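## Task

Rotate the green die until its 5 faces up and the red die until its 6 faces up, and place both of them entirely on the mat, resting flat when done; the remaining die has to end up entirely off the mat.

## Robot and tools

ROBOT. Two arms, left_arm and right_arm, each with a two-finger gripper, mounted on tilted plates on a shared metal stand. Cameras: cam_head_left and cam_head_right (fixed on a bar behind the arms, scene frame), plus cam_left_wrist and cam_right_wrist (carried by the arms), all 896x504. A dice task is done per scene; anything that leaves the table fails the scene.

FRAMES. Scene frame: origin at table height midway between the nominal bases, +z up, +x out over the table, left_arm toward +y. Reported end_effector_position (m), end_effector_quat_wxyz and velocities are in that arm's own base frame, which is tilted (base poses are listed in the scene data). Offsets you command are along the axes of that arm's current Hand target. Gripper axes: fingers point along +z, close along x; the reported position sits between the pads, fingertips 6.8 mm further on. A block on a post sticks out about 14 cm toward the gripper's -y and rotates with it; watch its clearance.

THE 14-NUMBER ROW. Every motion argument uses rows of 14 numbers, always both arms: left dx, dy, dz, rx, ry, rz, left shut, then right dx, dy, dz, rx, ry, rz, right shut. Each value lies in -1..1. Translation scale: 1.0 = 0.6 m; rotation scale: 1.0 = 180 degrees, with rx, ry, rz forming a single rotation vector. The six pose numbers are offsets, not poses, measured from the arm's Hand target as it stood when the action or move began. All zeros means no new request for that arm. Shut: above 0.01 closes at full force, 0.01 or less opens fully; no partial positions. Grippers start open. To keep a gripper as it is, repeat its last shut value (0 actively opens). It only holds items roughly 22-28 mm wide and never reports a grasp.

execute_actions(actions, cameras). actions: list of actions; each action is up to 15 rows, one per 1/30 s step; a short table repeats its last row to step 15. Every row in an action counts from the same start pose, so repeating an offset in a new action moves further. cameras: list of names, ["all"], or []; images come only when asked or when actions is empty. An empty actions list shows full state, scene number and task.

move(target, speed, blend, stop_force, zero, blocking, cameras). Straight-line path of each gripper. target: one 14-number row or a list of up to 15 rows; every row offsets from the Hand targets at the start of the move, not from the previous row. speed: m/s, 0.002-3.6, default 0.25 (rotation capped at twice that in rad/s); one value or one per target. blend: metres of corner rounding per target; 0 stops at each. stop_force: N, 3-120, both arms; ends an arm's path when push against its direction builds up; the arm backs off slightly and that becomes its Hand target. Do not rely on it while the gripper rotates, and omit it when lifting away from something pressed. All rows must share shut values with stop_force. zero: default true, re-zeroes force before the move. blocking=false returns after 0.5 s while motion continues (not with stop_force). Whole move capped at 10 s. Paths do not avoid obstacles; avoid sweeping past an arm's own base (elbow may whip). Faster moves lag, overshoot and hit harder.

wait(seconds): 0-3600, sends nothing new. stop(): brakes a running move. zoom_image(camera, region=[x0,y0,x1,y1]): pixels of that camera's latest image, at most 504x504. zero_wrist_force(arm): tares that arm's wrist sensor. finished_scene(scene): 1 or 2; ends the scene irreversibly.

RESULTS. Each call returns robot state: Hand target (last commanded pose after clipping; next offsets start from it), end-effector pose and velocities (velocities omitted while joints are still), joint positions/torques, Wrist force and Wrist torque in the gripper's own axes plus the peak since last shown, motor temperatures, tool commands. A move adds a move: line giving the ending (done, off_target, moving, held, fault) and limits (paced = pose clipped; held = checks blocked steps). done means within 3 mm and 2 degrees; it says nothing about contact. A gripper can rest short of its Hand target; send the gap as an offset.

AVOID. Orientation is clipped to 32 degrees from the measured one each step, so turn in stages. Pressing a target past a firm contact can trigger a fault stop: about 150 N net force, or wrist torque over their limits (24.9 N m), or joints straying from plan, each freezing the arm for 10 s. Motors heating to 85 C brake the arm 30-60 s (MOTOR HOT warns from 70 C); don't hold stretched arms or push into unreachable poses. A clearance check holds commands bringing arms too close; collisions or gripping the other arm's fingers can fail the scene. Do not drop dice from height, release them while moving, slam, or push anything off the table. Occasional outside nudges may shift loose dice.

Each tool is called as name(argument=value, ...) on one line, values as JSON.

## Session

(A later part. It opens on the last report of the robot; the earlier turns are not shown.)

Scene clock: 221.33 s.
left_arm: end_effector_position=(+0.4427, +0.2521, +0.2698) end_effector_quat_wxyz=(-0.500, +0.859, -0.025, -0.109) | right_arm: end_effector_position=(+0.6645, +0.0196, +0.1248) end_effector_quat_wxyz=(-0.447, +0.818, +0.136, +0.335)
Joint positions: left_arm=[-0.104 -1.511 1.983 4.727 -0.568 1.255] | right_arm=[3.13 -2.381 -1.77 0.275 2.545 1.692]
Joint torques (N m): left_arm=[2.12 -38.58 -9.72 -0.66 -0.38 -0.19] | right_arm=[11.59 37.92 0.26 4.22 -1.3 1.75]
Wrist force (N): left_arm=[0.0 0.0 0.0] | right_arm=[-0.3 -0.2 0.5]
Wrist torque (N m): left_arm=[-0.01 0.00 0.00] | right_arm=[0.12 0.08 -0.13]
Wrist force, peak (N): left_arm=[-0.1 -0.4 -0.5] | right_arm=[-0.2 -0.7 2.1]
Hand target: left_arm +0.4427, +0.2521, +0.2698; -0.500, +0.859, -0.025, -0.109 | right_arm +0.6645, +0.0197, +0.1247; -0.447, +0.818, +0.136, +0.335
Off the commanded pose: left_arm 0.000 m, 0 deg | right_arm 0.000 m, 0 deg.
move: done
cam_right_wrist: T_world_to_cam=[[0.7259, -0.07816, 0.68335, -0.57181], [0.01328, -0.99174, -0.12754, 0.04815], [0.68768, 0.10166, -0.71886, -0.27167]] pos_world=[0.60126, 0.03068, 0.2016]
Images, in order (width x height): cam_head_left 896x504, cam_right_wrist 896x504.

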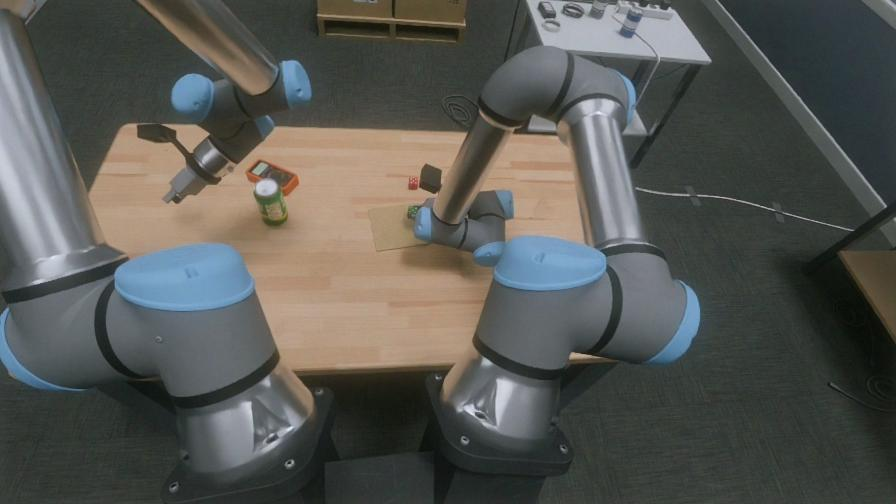

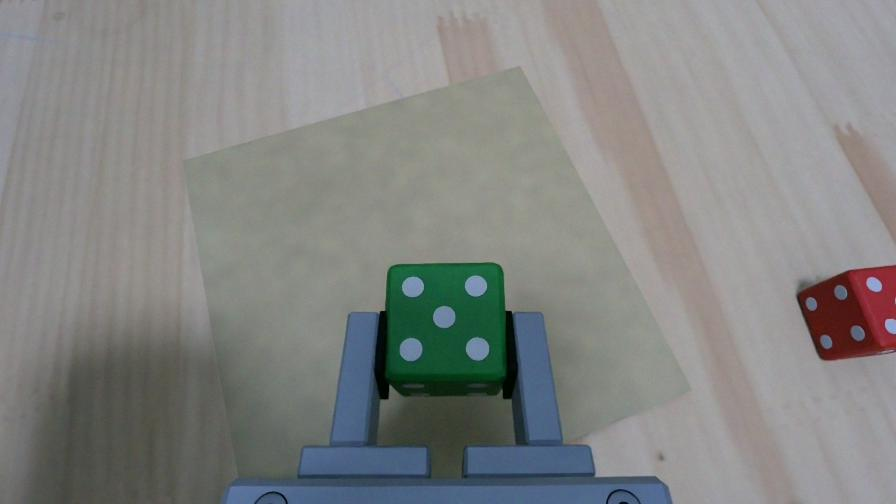

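move(target=[0,0,0,0,0,0,0,0,0.0788,0.0271,0,0,0,1], speed=0.025, stop_force=5)

execute_actions(actions=[[[0,0,0,0,0,0,0,0,0,0,0,0,0,0]]])

move(target=[[0,0,0,0,0,0,0,0,0,-0.1,0,0,0,0],[0,0,0,0,0,0,0,0,-0.315,-0.22,0,0,0,0],[0.0628,0.1873,-0.4942,-0.0689,0.297,0.3661,0,0.0725,-0.339,-0.668,-0.23,0,0,0]], speed=[0.12,0.3,0.5], blend=[0.01,0.03,0], cameras=["all"])

Scene clock: 234.30 s.
left_arm: end_effector_position=(+0.4427, +0.2521, +0.2698) end_effector_quat_wxyz=(-0.500, +0.859, -0.025, -0.109) | right_arm: end_effector_position=(+0.6869, +0.0103, +0.0990) end_effector_quat_wxyz=(-0.447, +0.818, +0.136, +0.335)
Joint positions: left_arm=[-0.104 -1.511 1.983 4.727 -0.568 1.255] | right_arm=[3.115 -2.46 -1.687 0.257 2.556 1.674]
Joint torques (N m): left_arm=[1.95 -38.16 -9.37 -0.73 -0.37 -0.22] | right_arm=[11.93 56.66 -9.02 3.78 -1.43 1.77]
Wrist force (N): left_arm=[-0.1 0.2 -0.1] | right_arm=[-0.6 -3.8 -0.4]
Wrist torque (N m): left_arm=[0.02 0.02 0.00] | right_arm=[0.19 0.03 -0.03]
Wrist force, peak (N): left_arm=[-0.2 0.0 -0.7] | right_arm=[-0.7 -24.4 -13.0]
Hand target: left_arm +0.4427, +0.2521, +0.2698; -0.500, +0.859, -0.025, -0.109 | right_arm +0.6869, +0.0103, +0.0990; -0.447, +0.818, +0.136, +0.335 (not the last commanded pose)
Off the commanded pose: left_arm 0.000 m, 0 deg | right_arm 0.015 m, 0 deg.
move: contact (right_arm)

Scene clock: 235.00 s.
left_arm: end_effector_position=(+0.4427, +0.2521, +0.2698) end_effector_quat_wxyz=(-0.500, +0.859, -0.025, -0.109) | right_arm: end_effector_position=(+0.6869, +0.0103, +0.0990) end_effector_quat_wxyz=(-0.447, +0.818, +0.136, +0.335)
Joint positions: left_arm=[-0.104 -1.511 1.983 4.727 -0.568 1.255] | right_arm=[3.115 -2.46 -1.687 0.257 2.556 1.674]
Joint torques (N m): left_arm=[2.13 -37.33 -10.13 -0.75 -0.25 -0.12] | right_arm=[10.85 56.58 -7.08 3.68 1.35 1.73]
Wrist force (N): left_arm=[0.0 0.0 -0.2] | right_arm=[-0.2 0.2 1.2]
Wrist torque (N m): left_arm=[0.00 0.00 0.00] | right_arm=[0.15 0.06 -0.08]
Wrist force, peak (N): left_arm=[-0.1 0.1 -0.6] | right_arm=[0.1 0.4 1.2]
Hand target: left_arm +0.4427, +0.2521, +0.2698; -0.500, +0.859, -0.025, -0.109 | right_arm +0.6869, +0.0103, +0.0990; -0.447, +0.818, +0.136, +0.335
Off the commanded pose: left_arm 0.000 m, 0 deg | right_arm 0.000 m, 0 deg.

Scene clock: 238.23 s.
left_arm: end_effector_position=(+0.5105, -0.0578, +0.3069) end_effector_quat_wxyz=(-0.214, +0.712, -0.669, +0.020) | right_arm: end_effector_position=(+0.4418, -0.2082, +0.4092) end_effector_quat_wxyz=(-0.129, +0.923, +0.009, +0.362)
Joint positions: left_arm=[-0.536 -1.64 1.945 4.266 -1.159 2.573] | right_arm=[2.793 -1.386 -2.001 -0.67 2.046 1.366]
Joint torques (N m): left_arm=[8.7 -41.67 -6.29 0.01 -0.66 0.98] | right_arm=[-0.01 23.48 1.48 3.84 2.06 1.85]
Wrist force (N): left_arm=[-0.6 -1.1 -0.1] | right_arm=[-0.1 0.8 0.5]
Wrist torque (N m): left_arm=[-0.09 -0.06 0.16] | right_arm=[0.14 0.05 -0.12]
Wrist force, peak (N): left_arm=[-0.7 -1.6 -0.4] | right_arm=[-0.1 0.1 2.4]
Hand target: left_arm +0.5105, -0.0577, +0.3069; -0.214, +0.712, -0.669, +0.020 | right_arm +0.4418, -0.2082, +0.4090; -0.129, +0.923, +0.009, +0.362
Off the commanded pose: left_arm 0.000 m, 0 deg | right_arm 0.000 m, 0 deg.
move: done
cam_left_wrist: T_world_to_cam=[[0.09518, -0.95821, -0.26976, -0.02311], [-0.8509, -0.21895, 0.47752, 0.29054], [-0.51663, 0.18409, -0.83618, 0.63128]] pos_world=[0.57556, -0.07475, 0.38289]
cam_right_wrist: T_world_to_cam=[[0.7286, -0.06565, 0.68179, -0.62021], [-0.43608, -0.81205, 0.38782, -0.11348], [0.52818, -0.57988, -0.62029, -0.00273]] pos_world=[0.40384, -0.13445, 0.46517]

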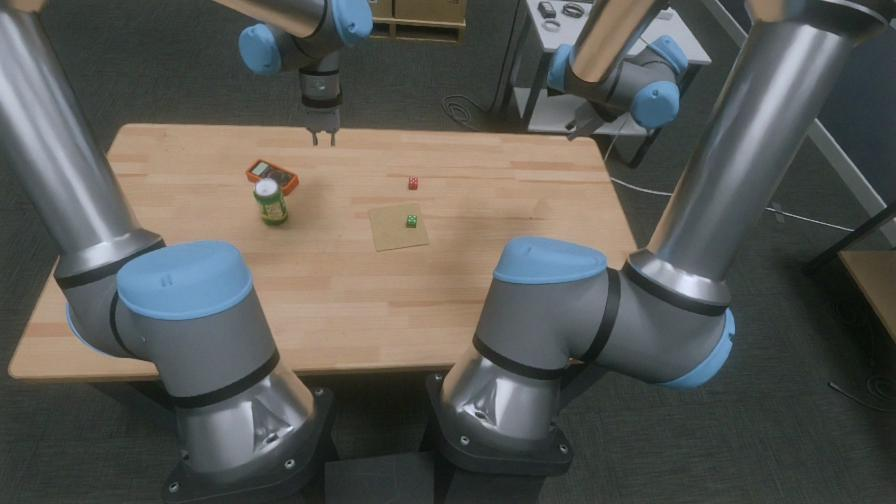

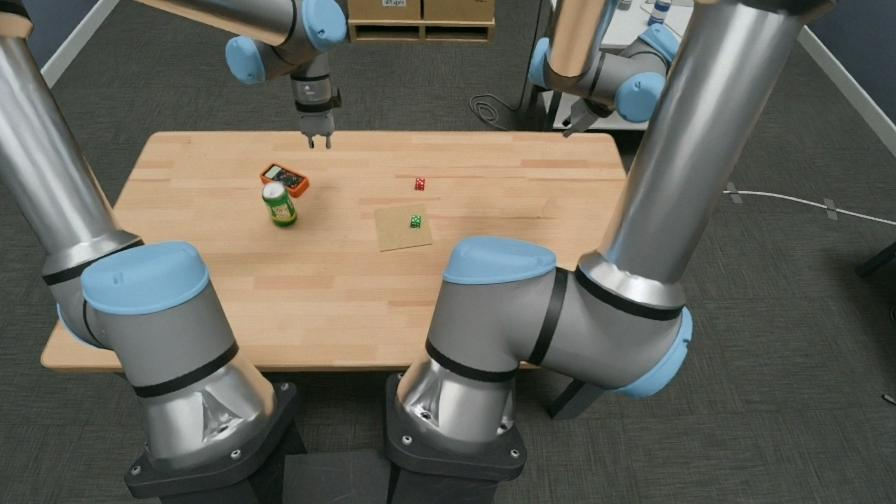

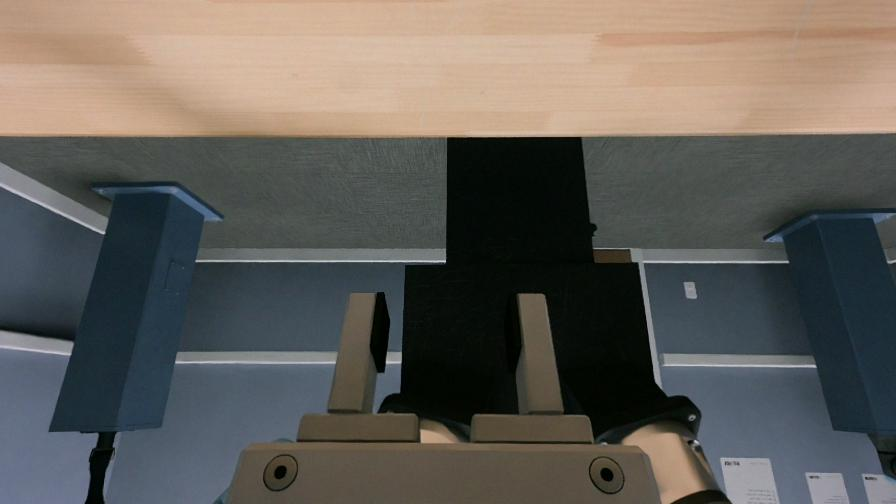

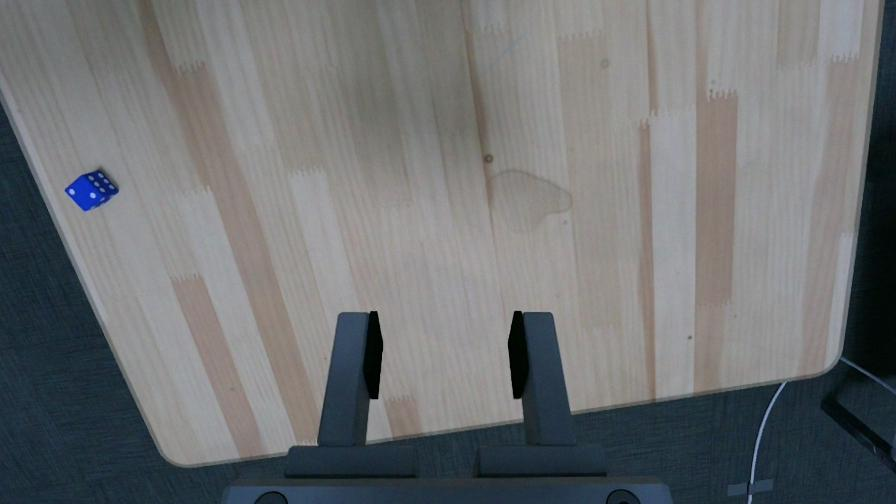

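move(target=[0.1667,-0.3673,0.1805,0.342,0.2238,0.5543,0,0,0,0,0,0,0,0], speed=0.5, cameras=["cam_left_wrist","cam_head_right"])

Scene clock: 252.43 s.
left_arm: end_effector_position=(+0.7630, -0.1206, +0.2558) end_effector_quat_wxyz=(+0.235, +0.240, +0.873, -0.354) | right_arm: end_effector_position=(+0.4418, -0.2082, +0.4090) end_effector_quat_wxyz=(-0.129, +0.923, +0.009, +0.362)
Joint positions: left_arm=[-0.157 -0.908 1.344 3.772 -2.325 4.89] | right_arm=[2.793 -1.386 -2.001 -0.67 2.046 1.366]
Joint torques (N m): left_arm=[-22.76 -61.79 -15.22 -1.49 -1.6 1.48] | right_arm=[0.74 22.95 0.2 2.29 -1.06 1.84]
Wrist force (N): left_arm=[-0.6 0.0 -0.6] | right_arm=[-0.3 0.9 0.5]
Wrist torque (N m): left_arm=[-0.05 0.00 0.26] | right_arm=[0.15 0.06 -0.13]
Wrist force, peak (N): left_arm=[-1.3 -1.3 -0.3] | right_arm=[-0.5 0.9 0.5]
Hand target: left_arm +0.7630, -0.1207, +0.2559; +0.235, +0.241, +0.872, -0.355 | right_arm +0.4418, -0.2082, +0.4090; -0.129, +0.923, +0.009, +0.362
Off the commanded pose: left_arm 0.000 m, 0 deg | right_arm 0.000 m, 0 deg.
move: done
cam_left_wrist: T_world_to_cam=[[-0.7645, 0.25519, -0.59196, 0.76357], [0.19849, 0.96688, 0.16048, -0.06062], [0.61331, 0.00518, -0.78983, -0.16504]] pos_world=[0.697, -0.13539, 0.33138]
Images, in order (width x height): cam_head_right 896x504, cam_left_wrist 896x504.

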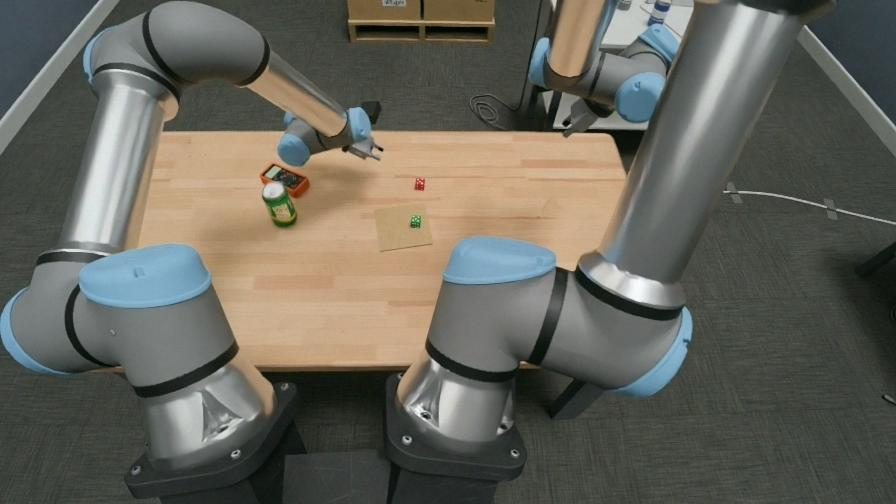

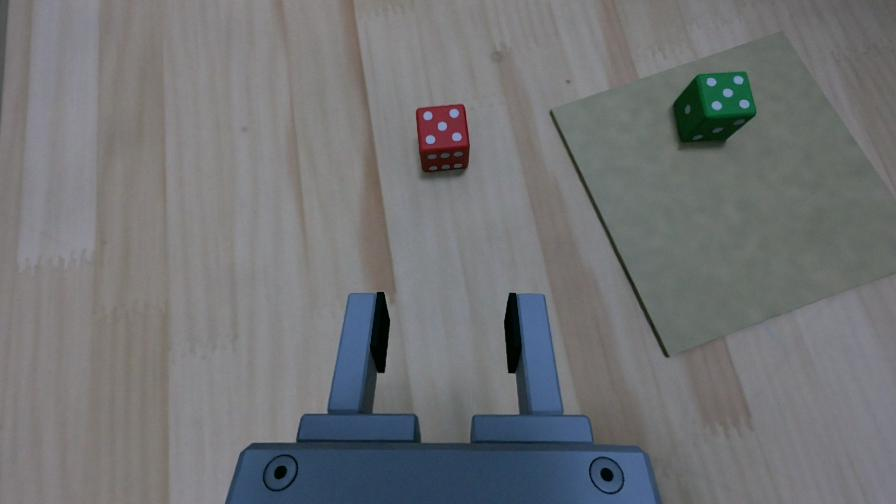

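move(target=[[-0.0072,0.0857,0.1538,0,0,0,0,0,0,0,0,0,0,0],[-0.007,0.0857,0.227,0,0,0,0,0,0,0,0,0,0,0]], speed=[0.25,0.08], blend=0.005, stop_force=12, cameras=["cam_left_wrist"])

Scene clock: 267.30 s.
left_arm: end_effector_position=(+0.8289, -0.1889, +0.1454) end_effector_quat_wxyz=(+0.235, +0.241, +0.872, -0.355) | right_arm: end_effector_position=(+0.4418, -0.2082, +0.4090) end_effector_quat_wxyz=(-0.129, +0.923, +0.009, +0.362)
Joint positions: left_arm=[-0.231 -0.618 1.131 3.639 -2.288 4.805] | right_arm=[2.793 -1.386 -2.001 -0.67 2.046 1.366]
Joint torques (N m): left_arm=[-2.85 -63.88 -0.88 -0.36 -3.15 1.71] | right_arm=[-0.41 24.07 0.69 4.04 -1.07 1.95]
Wrist force (N): left_arm=[-0.4 0.1 -0.6] | right_arm=[-0.2 0.8 0.4]
Wrist torque (N m): left_arm=[-0.04 -0.01 0.16] | right_arm=[0.13 0.06 -0.12]
Wrist force, peak (N): left_arm=[-0.5 -0.8 -1.9] | right_arm=[-0.4 1.1 0.6]
Hand target: left_arm +0.8289, -0.1889, +0.1454; +0.235, +0.241, +0.872, -0.355 | right_arm +0.4418, -0.2082, +0.4090; -0.129, +0.923, +0.009, +0.362
Off the commanded pose: left_arm 0.000 m, 0 deg | right_arm 0.000 m, 0 deg.
move: done
cam_left_wrist: T_world_to_cam=[[-0.76437, 0.25542, -0.59203, 0.76599], [0.19877, 0.96682, 0.16048, 0.00982], [0.61337, 0.00498, -0.78978, -0.2924]] pos_world=[0.7629, -0.20369, 0.22098]

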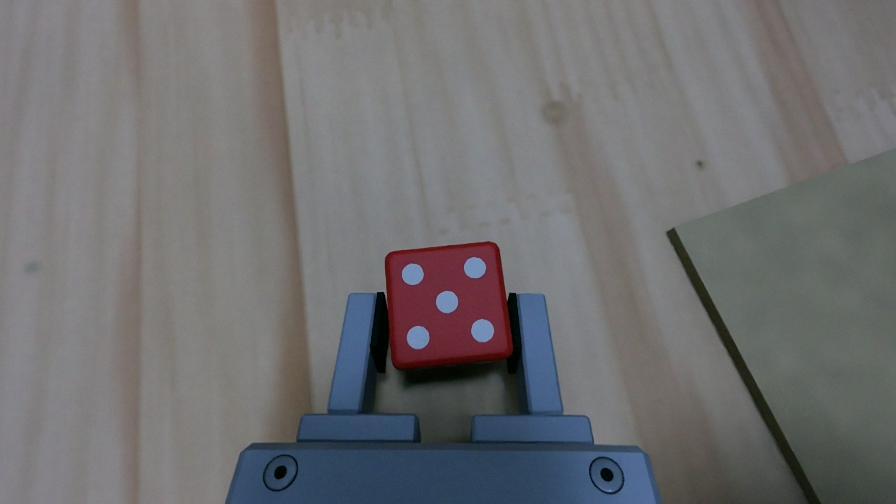

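execute_actions(actions=[[[0,0,0,0,0,0,1,0,0,0,0,0,0,0]]])

move(target=[[0,-0.1812,-0.0845,0,0,0,1,0,0,0,0,0,0,0],[0.2692,-0.1673,-0.1733,-0.342,-0.2238,-0.5543,1,0,0,0,0,0,0,0]], speed=[0.25,0.5], blend=[0.03,0], cameras=["cam_left_wrist","cam_head_right"])

Scene clock: 282.63 s.
left_arm: end_effector_position=(+0.8289, -0.1889, +0.1454) end_effector_quat_wxyz=(+0.235, +0.241, +0.872, -0.355) | right_arm: end_effector_position=(+0.4418, -0.2082, +0.4090) end_effector_quat_wxyz=(-0.129, +0.923, +0.009, +0.362)
Joint positions: left_arm=[-0.231 -0.618 1.131 3.639 -2.288 4.805] | right_arm=[2.793 -1.386 -2.001 -0.67 2.046 1.366]
Joint torques (N m): left_arm=[-3.31 -62.35 -3.27 -1.07 -1.93 1.25] | right_arm=[0.19 23.54 1.54 4.18 -1.04 1.77]
Wrist force (N): left_arm=[-0.6 -0.6 -1.1] | right_arm=[-0.1 0.8 0.5]
Wrist torque (N m): left_arm=[-0.07 0.00 0.15] | right_arm=[0.14 0.04 -0.12]
Wrist force, peak (N): left_arm=[-0.6 -0.6 -1.1] | right_arm=[-0.4 1.1 0.6]
Hand target: left_arm +0.8289, -0.1889, +0.1454; +0.235, +0.241, +0.872, -0.355 | right_arm +0.4418, -0.2082, +0.4090; -0.129, +0.923, +0.009, +0.362
Off the commanded pose: left_arm 0.000 m, 0 deg | right_arm 0.000 m, 0 deg.

Scene clock: 285.87 s.
left_arm: end_effector_position=(+0.6202, -0.1355, +0.1688) end_effector_quat_wxyz=(-0.214, +0.712, -0.669, +0.020) | right_arm: end_effector_position=(+0.4418, -0.2082, +0.4090) end_effector_quat_wxyz=(-0.129, +0.923, +0.009, +0.362)
Joint positions: left_arm=[-0.554 -1.195 1.81 3.964 -1.157 2.554] | right_arm=[2.793 -1.386 -2.001 -0.67 2.046 1.366]
Joint torques (N m): left_arm=[-1.63 -27.92 -2.22 -0.9 -0.42 -1.2] | right_arm=[0.98 22.93 1.23 3.97 -0.78 1.69]
Wrist force (N): left_arm=[-1.1 -1.1 0.0] | right_arm=[-0.2 0.9 0.7]
Wrist torque (N m): left_arm=[-0.09 -0.01 -0.07] | right_arm=[0.15 0.04 -0.12]
Wrist force, peak (N): left_arm=[-0.3 2.6 0.3] | right_arm=[-0.2 1.1 0.3]
Hand target: left_arm +0.6202, -0.1354, +0.1687; -0.214, +0.712, -0.669, +0.020 | right_arm +0.4418, -0.2082, +0.4090; -0.129, +0.923, +0.009, +0.362
Off the commanded pose: left_arm 0.000 m, 0 deg | right_arm 0.000 m, 0 deg.
move: done
cam_left_wrist: T_world_to_cam=[[0.09477, -0.95833, -0.26949, -0.14504], [-0.85102, -0.21845, 0.47754, 0.43292], [-0.51651, 0.18408, -0.83626, 0.5868]] pos_world=[0.68526, -0.15245, 0.24489]
Images, in order (width x height): cam_head_right 896x504, cam_left_wrist 896x504.

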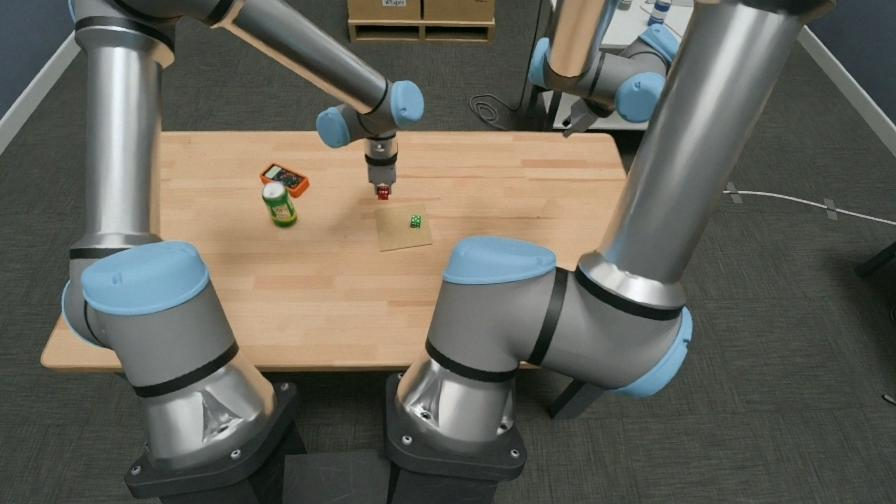

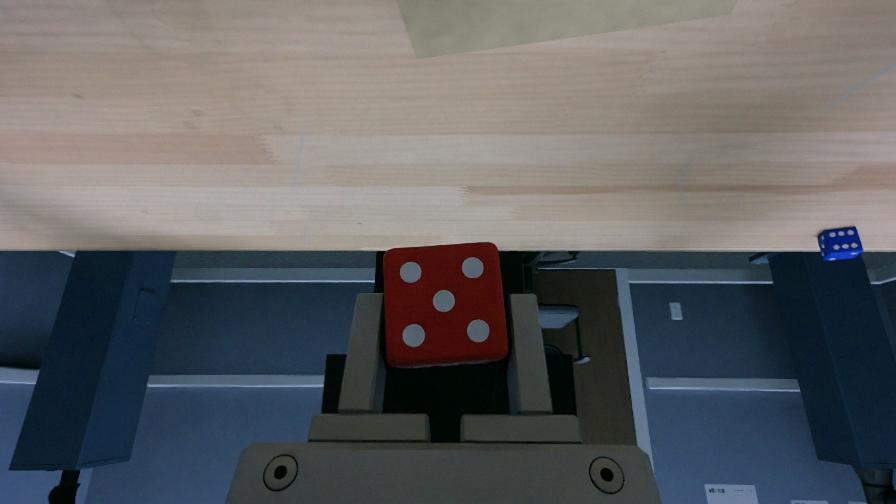

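move(target=[0,-0.0627,0.1634,-0.011,0,0,1,0,0,0,0,0,0,0], speed=0.25)

move(target=[0,-0.022,0.0522,0,0,0,1,0,0,0,0,0,0,0], speed=0.02, stop_force=5, cameras=["cam_left_wrist","cam_head_right"])

Scene clock: 296.83 s.
left_arm: end_effector_position=(+0.6865, -0.1076, +0.0923) end_effector_quat_wxyz=(-0.202, +0.715, -0.669, +0.008) | right_arm: end_effector_position=(+0.4418, -0.2082, +0.4090) end_effector_quat_wxyz=(-0.129, +0.923, +0.009, +0.362)
Joint positions: left_arm=[-0.456 -0.965 1.674 3.861 -1.188 2.646] | right_arm=[2.793 -1.386 -2.001 -0.67 2.046 1.366]
Joint torques (N m): left_arm=[-26.4 -36.96 -7.65 -1.22 1.33 -0.75] | right_arm=[0.47 24.25 2.12 4.09 -0.6 1.93]
Wrist force (N): left_arm=[-0.9 -1.6 -0.3] | right_arm=[-0.2 0.9 0.5]
Wrist torque (N m): left_arm=[-0.13 -0.04 0.13] | right_arm=[0.15 0.05 -0.13]
Wrist force, peak (N): left_arm=[-1.1 -2.4 1.8] | right_arm=[-0.2 1.0 0.6]
Hand target: left_arm +0.6866, -0.1076, +0.0922; -0.202, +0.715, -0.669, +0.008 | right_arm +0.4418, -0.2082, +0.4090; -0.129, +0.923, +0.009, +0.362
Off the commanded pose: left_arm 0.000 m, 0 deg | right_arm 0.000 m, 0 deg.
move: done

Scene clock: 299.00 s.
left_arm: end_effector_position=(+0.7000, -0.1020, +0.0767) end_effector_quat_wxyz=(-0.202, +0.715, -0.669, +0.008) | right_arm: end_effector_position=(+0.4418, -0.2082, +0.4090) end_effector_quat_wxyz=(-0.129, +0.923, +0.009, +0.362)
Joint positions: left_arm=[-0.439 -0.918 1.643 3.839 -1.191 2.665] | right_arm=[2.793 -1.386 -2.001 -0.67 2.046 1.366]
Joint torques (N m): left_arm=[-27.96 -53.37 1.55 -0.19 1.58 -1.51] | right_arm=[0.72 24.03 2.76 4.04 -0.68 1.64]
Wrist force (N): left_arm=[-1.8 0.5 -3.8] | right_arm=[-0.2 0.6 0.5]
Wrist torque (N m): left_arm=[-0.10 -0.03 0.08] | right_arm=[0.12 0.04 -0.12]
Wrist force, peak (N): left_arm=[-7.1 15.4 -28.7] | right_arm=[-0.2 1.0 0.7]
Hand target: left_arm +0.7000, -0.1020, +0.0767; -0.202, +0.715, -0.669, +0.008 (not the last commanded pose) | right_arm +0.4418, -0.2082, +0.4090; -0.129, +0.923, +0.009, +0.362
Off the commanded pose: left_arm 0.013 m, 0 deg | right_arm 0.000 m, 0 deg.
move: contact (left_arm)
cam_left_wrist: T_world_to_cam=[[0.09462, -0.95838, -0.26936, -0.14522], [-0.83256, -0.22453, 0.5064, 0.53633], [-0.5458, 0.17635, -0.81915, 0.56316]] pos_world=[0.76764, -0.11807, 0.1506]
Images, in order (width x height): cam_head_right 896x504, cam_left_wrist 896x504.

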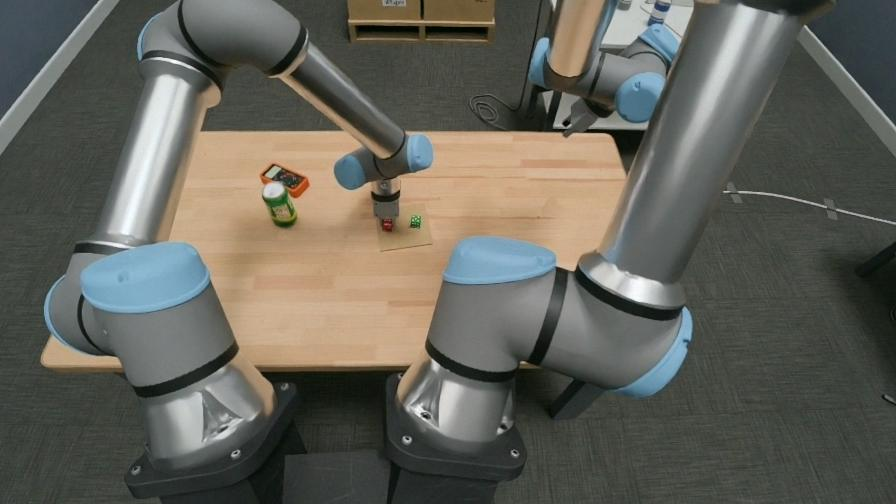

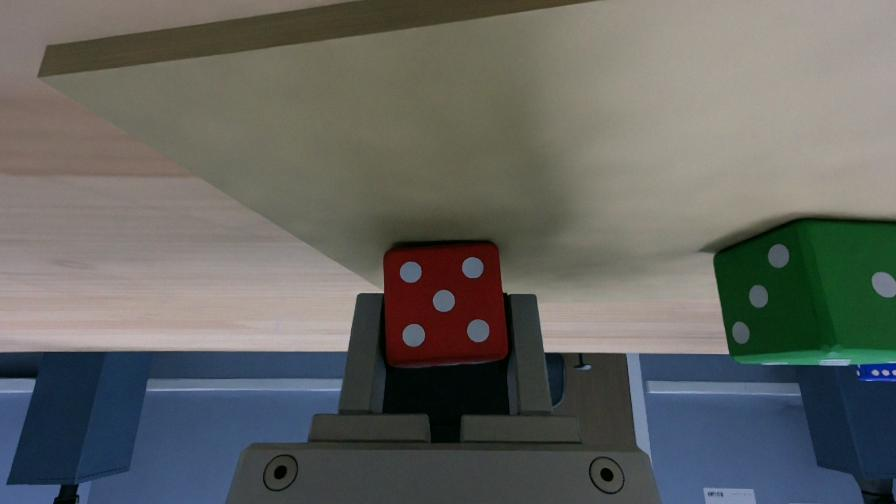

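execute_actions(actions=[[[0,0,0,0,0,0,0,0,0,0,0,0,0,0]]])

move(target=[0,0,-0.25,0,0,0,0,0,0,0,0,0,0,0], speed=0.15, cameras=["cam_head_right","cam_left_wrist"])

zoom_image(camera="cam_head_right", region=[360, 190, 450, 265])

Scene clock: 307.80 s.
left_arm: end_effector_position=(+0.7000, -0.1020, +0.0767) end_effector_quat_wxyz=(-0.202, +0.715, -0.669, +0.008) | right_arm: end_effector_position=(+0.4418, -0.2082, +0.4090) end_effector_quat_wxyz=(-0.129, +0.923, +0.009, +0.362)
Joint positions: left_arm=[-0.439 -0.918 1.643 3.839 -1.191 2.665] | right_arm=[2.793 -1.386 -2.001 -0.67 2.046 1.366]
Joint torques (N m): left_arm=[-28.09 -53.32 -0.51 -2.3 1.53 -1.3] | right_arm=[0.6 23.2 2.5 4.21 -0.56 1.74]
Wrist force (N): left_arm=[-0.8 -1.4 -0.1] | right_arm=[-0.1 0.6 0.4]
Wrist torque (N m): left_arm=[-0.12 -0.06 0.07] | right_arm=[0.12 0.04 -0.13]
Wrist force, peak (N): left_arm=[-1.9 0.4 -3.6] | right_arm=[-0.3 0.9 0.8]
Hand target: left_arm +0.7000, -0.1020, +0.0767; -0.202, +0.715, -0.669, +0.008 | right_arm +0.4418, -0.2082, +0.4090; -0.129, +0.923, +0.009, +0.362
Off the commanded pose: left_arm 0.000 m, 0 deg | right_arm 0.000 m, 0 deg.

Scene clock: 309.27 s.
left_arm: end_effector_position=(+0.6577, -0.1437, +0.2145) end_effector_quat_wxyz=(-0.202, +0.715, -0.669, +0.009) | right_arm: end_effector_position=(+0.4418, -0.2082, +0.4090) end_effector_quat_wxyz=(-0.129, +0.923, +0.009, +0.362)
Joint positions: left_arm=[-0.528 -1.163 1.615 4.147 -1.179 2.569] | right_arm=[2.793 -1.386 -2.001 -0.67 2.046 1.366]
Joint torques (N m): left_arm=[-2.56 -37.65 -3.34 -1.48 -0.74 1.62] | right_arm=[0.13 24.08 3.34 4.19 -0.4 1.66]
Wrist force (N): left_arm=[-0.8 -1.3 -0.1] | right_arm=[-0.1 0.7 0.5]
Wrist torque (N m): left_arm=[-0.11 -0.06 -0.02] | right_arm=[0.13 0.04 -0.12]
Wrist force, peak (N): left_arm=[-1.1 -1.4 1.3] | right_arm=[-0.1 1.1 0.5]
Hand target: left_arm +0.6577, -0.1436, +0.2144; -0.202, +0.715, -0.669, +0.008 | right_arm +0.4418, -0.2082, +0.4090; -0.129, +0.923, +0.009, +0.362
Off the commanded pose: left_arm 0.000 m, 0 deg | right_arm 0.000 m, 0 deg.
move: done
cam_left_wrist: T_world_to_cam=[[0.0946, -0.9584, -0.2693, -0.14407], [-0.83268, -0.22443, 0.50624, 0.42212], [-0.54562, 0.17635, -0.81927, 0.66021]] pos_world=[0.72534, -0.15977, 0.2884]

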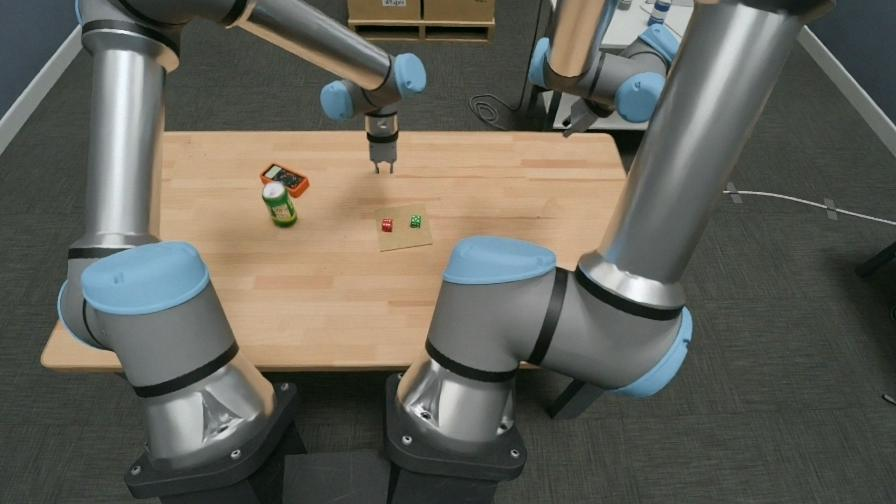

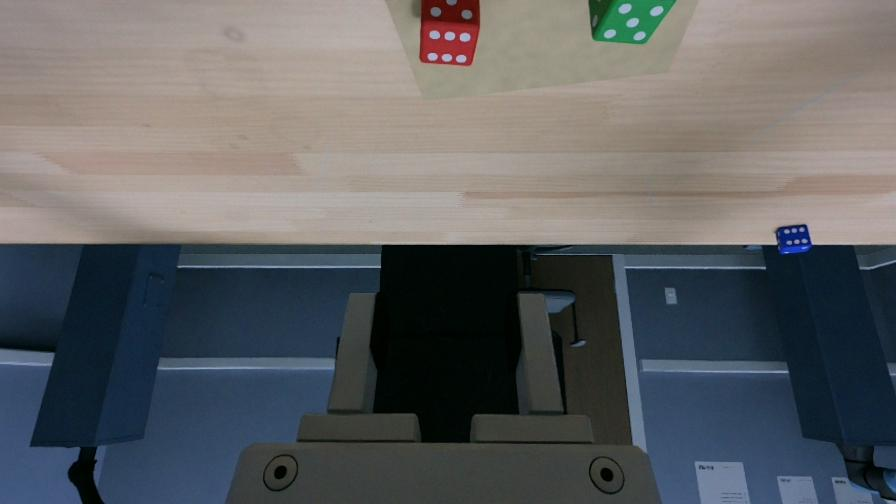

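Scaled by 5.600 from the camera's image (finer frame: 1280x720).

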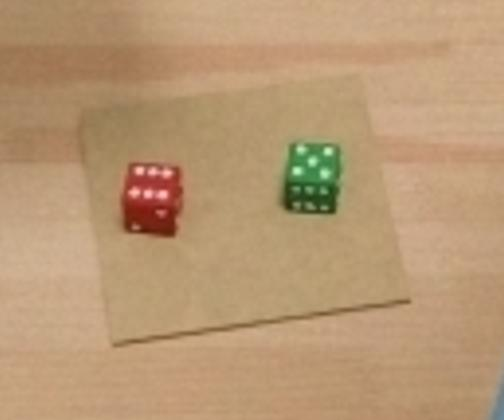

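finished_scene(scene=2)

The scene is finished: the task was done.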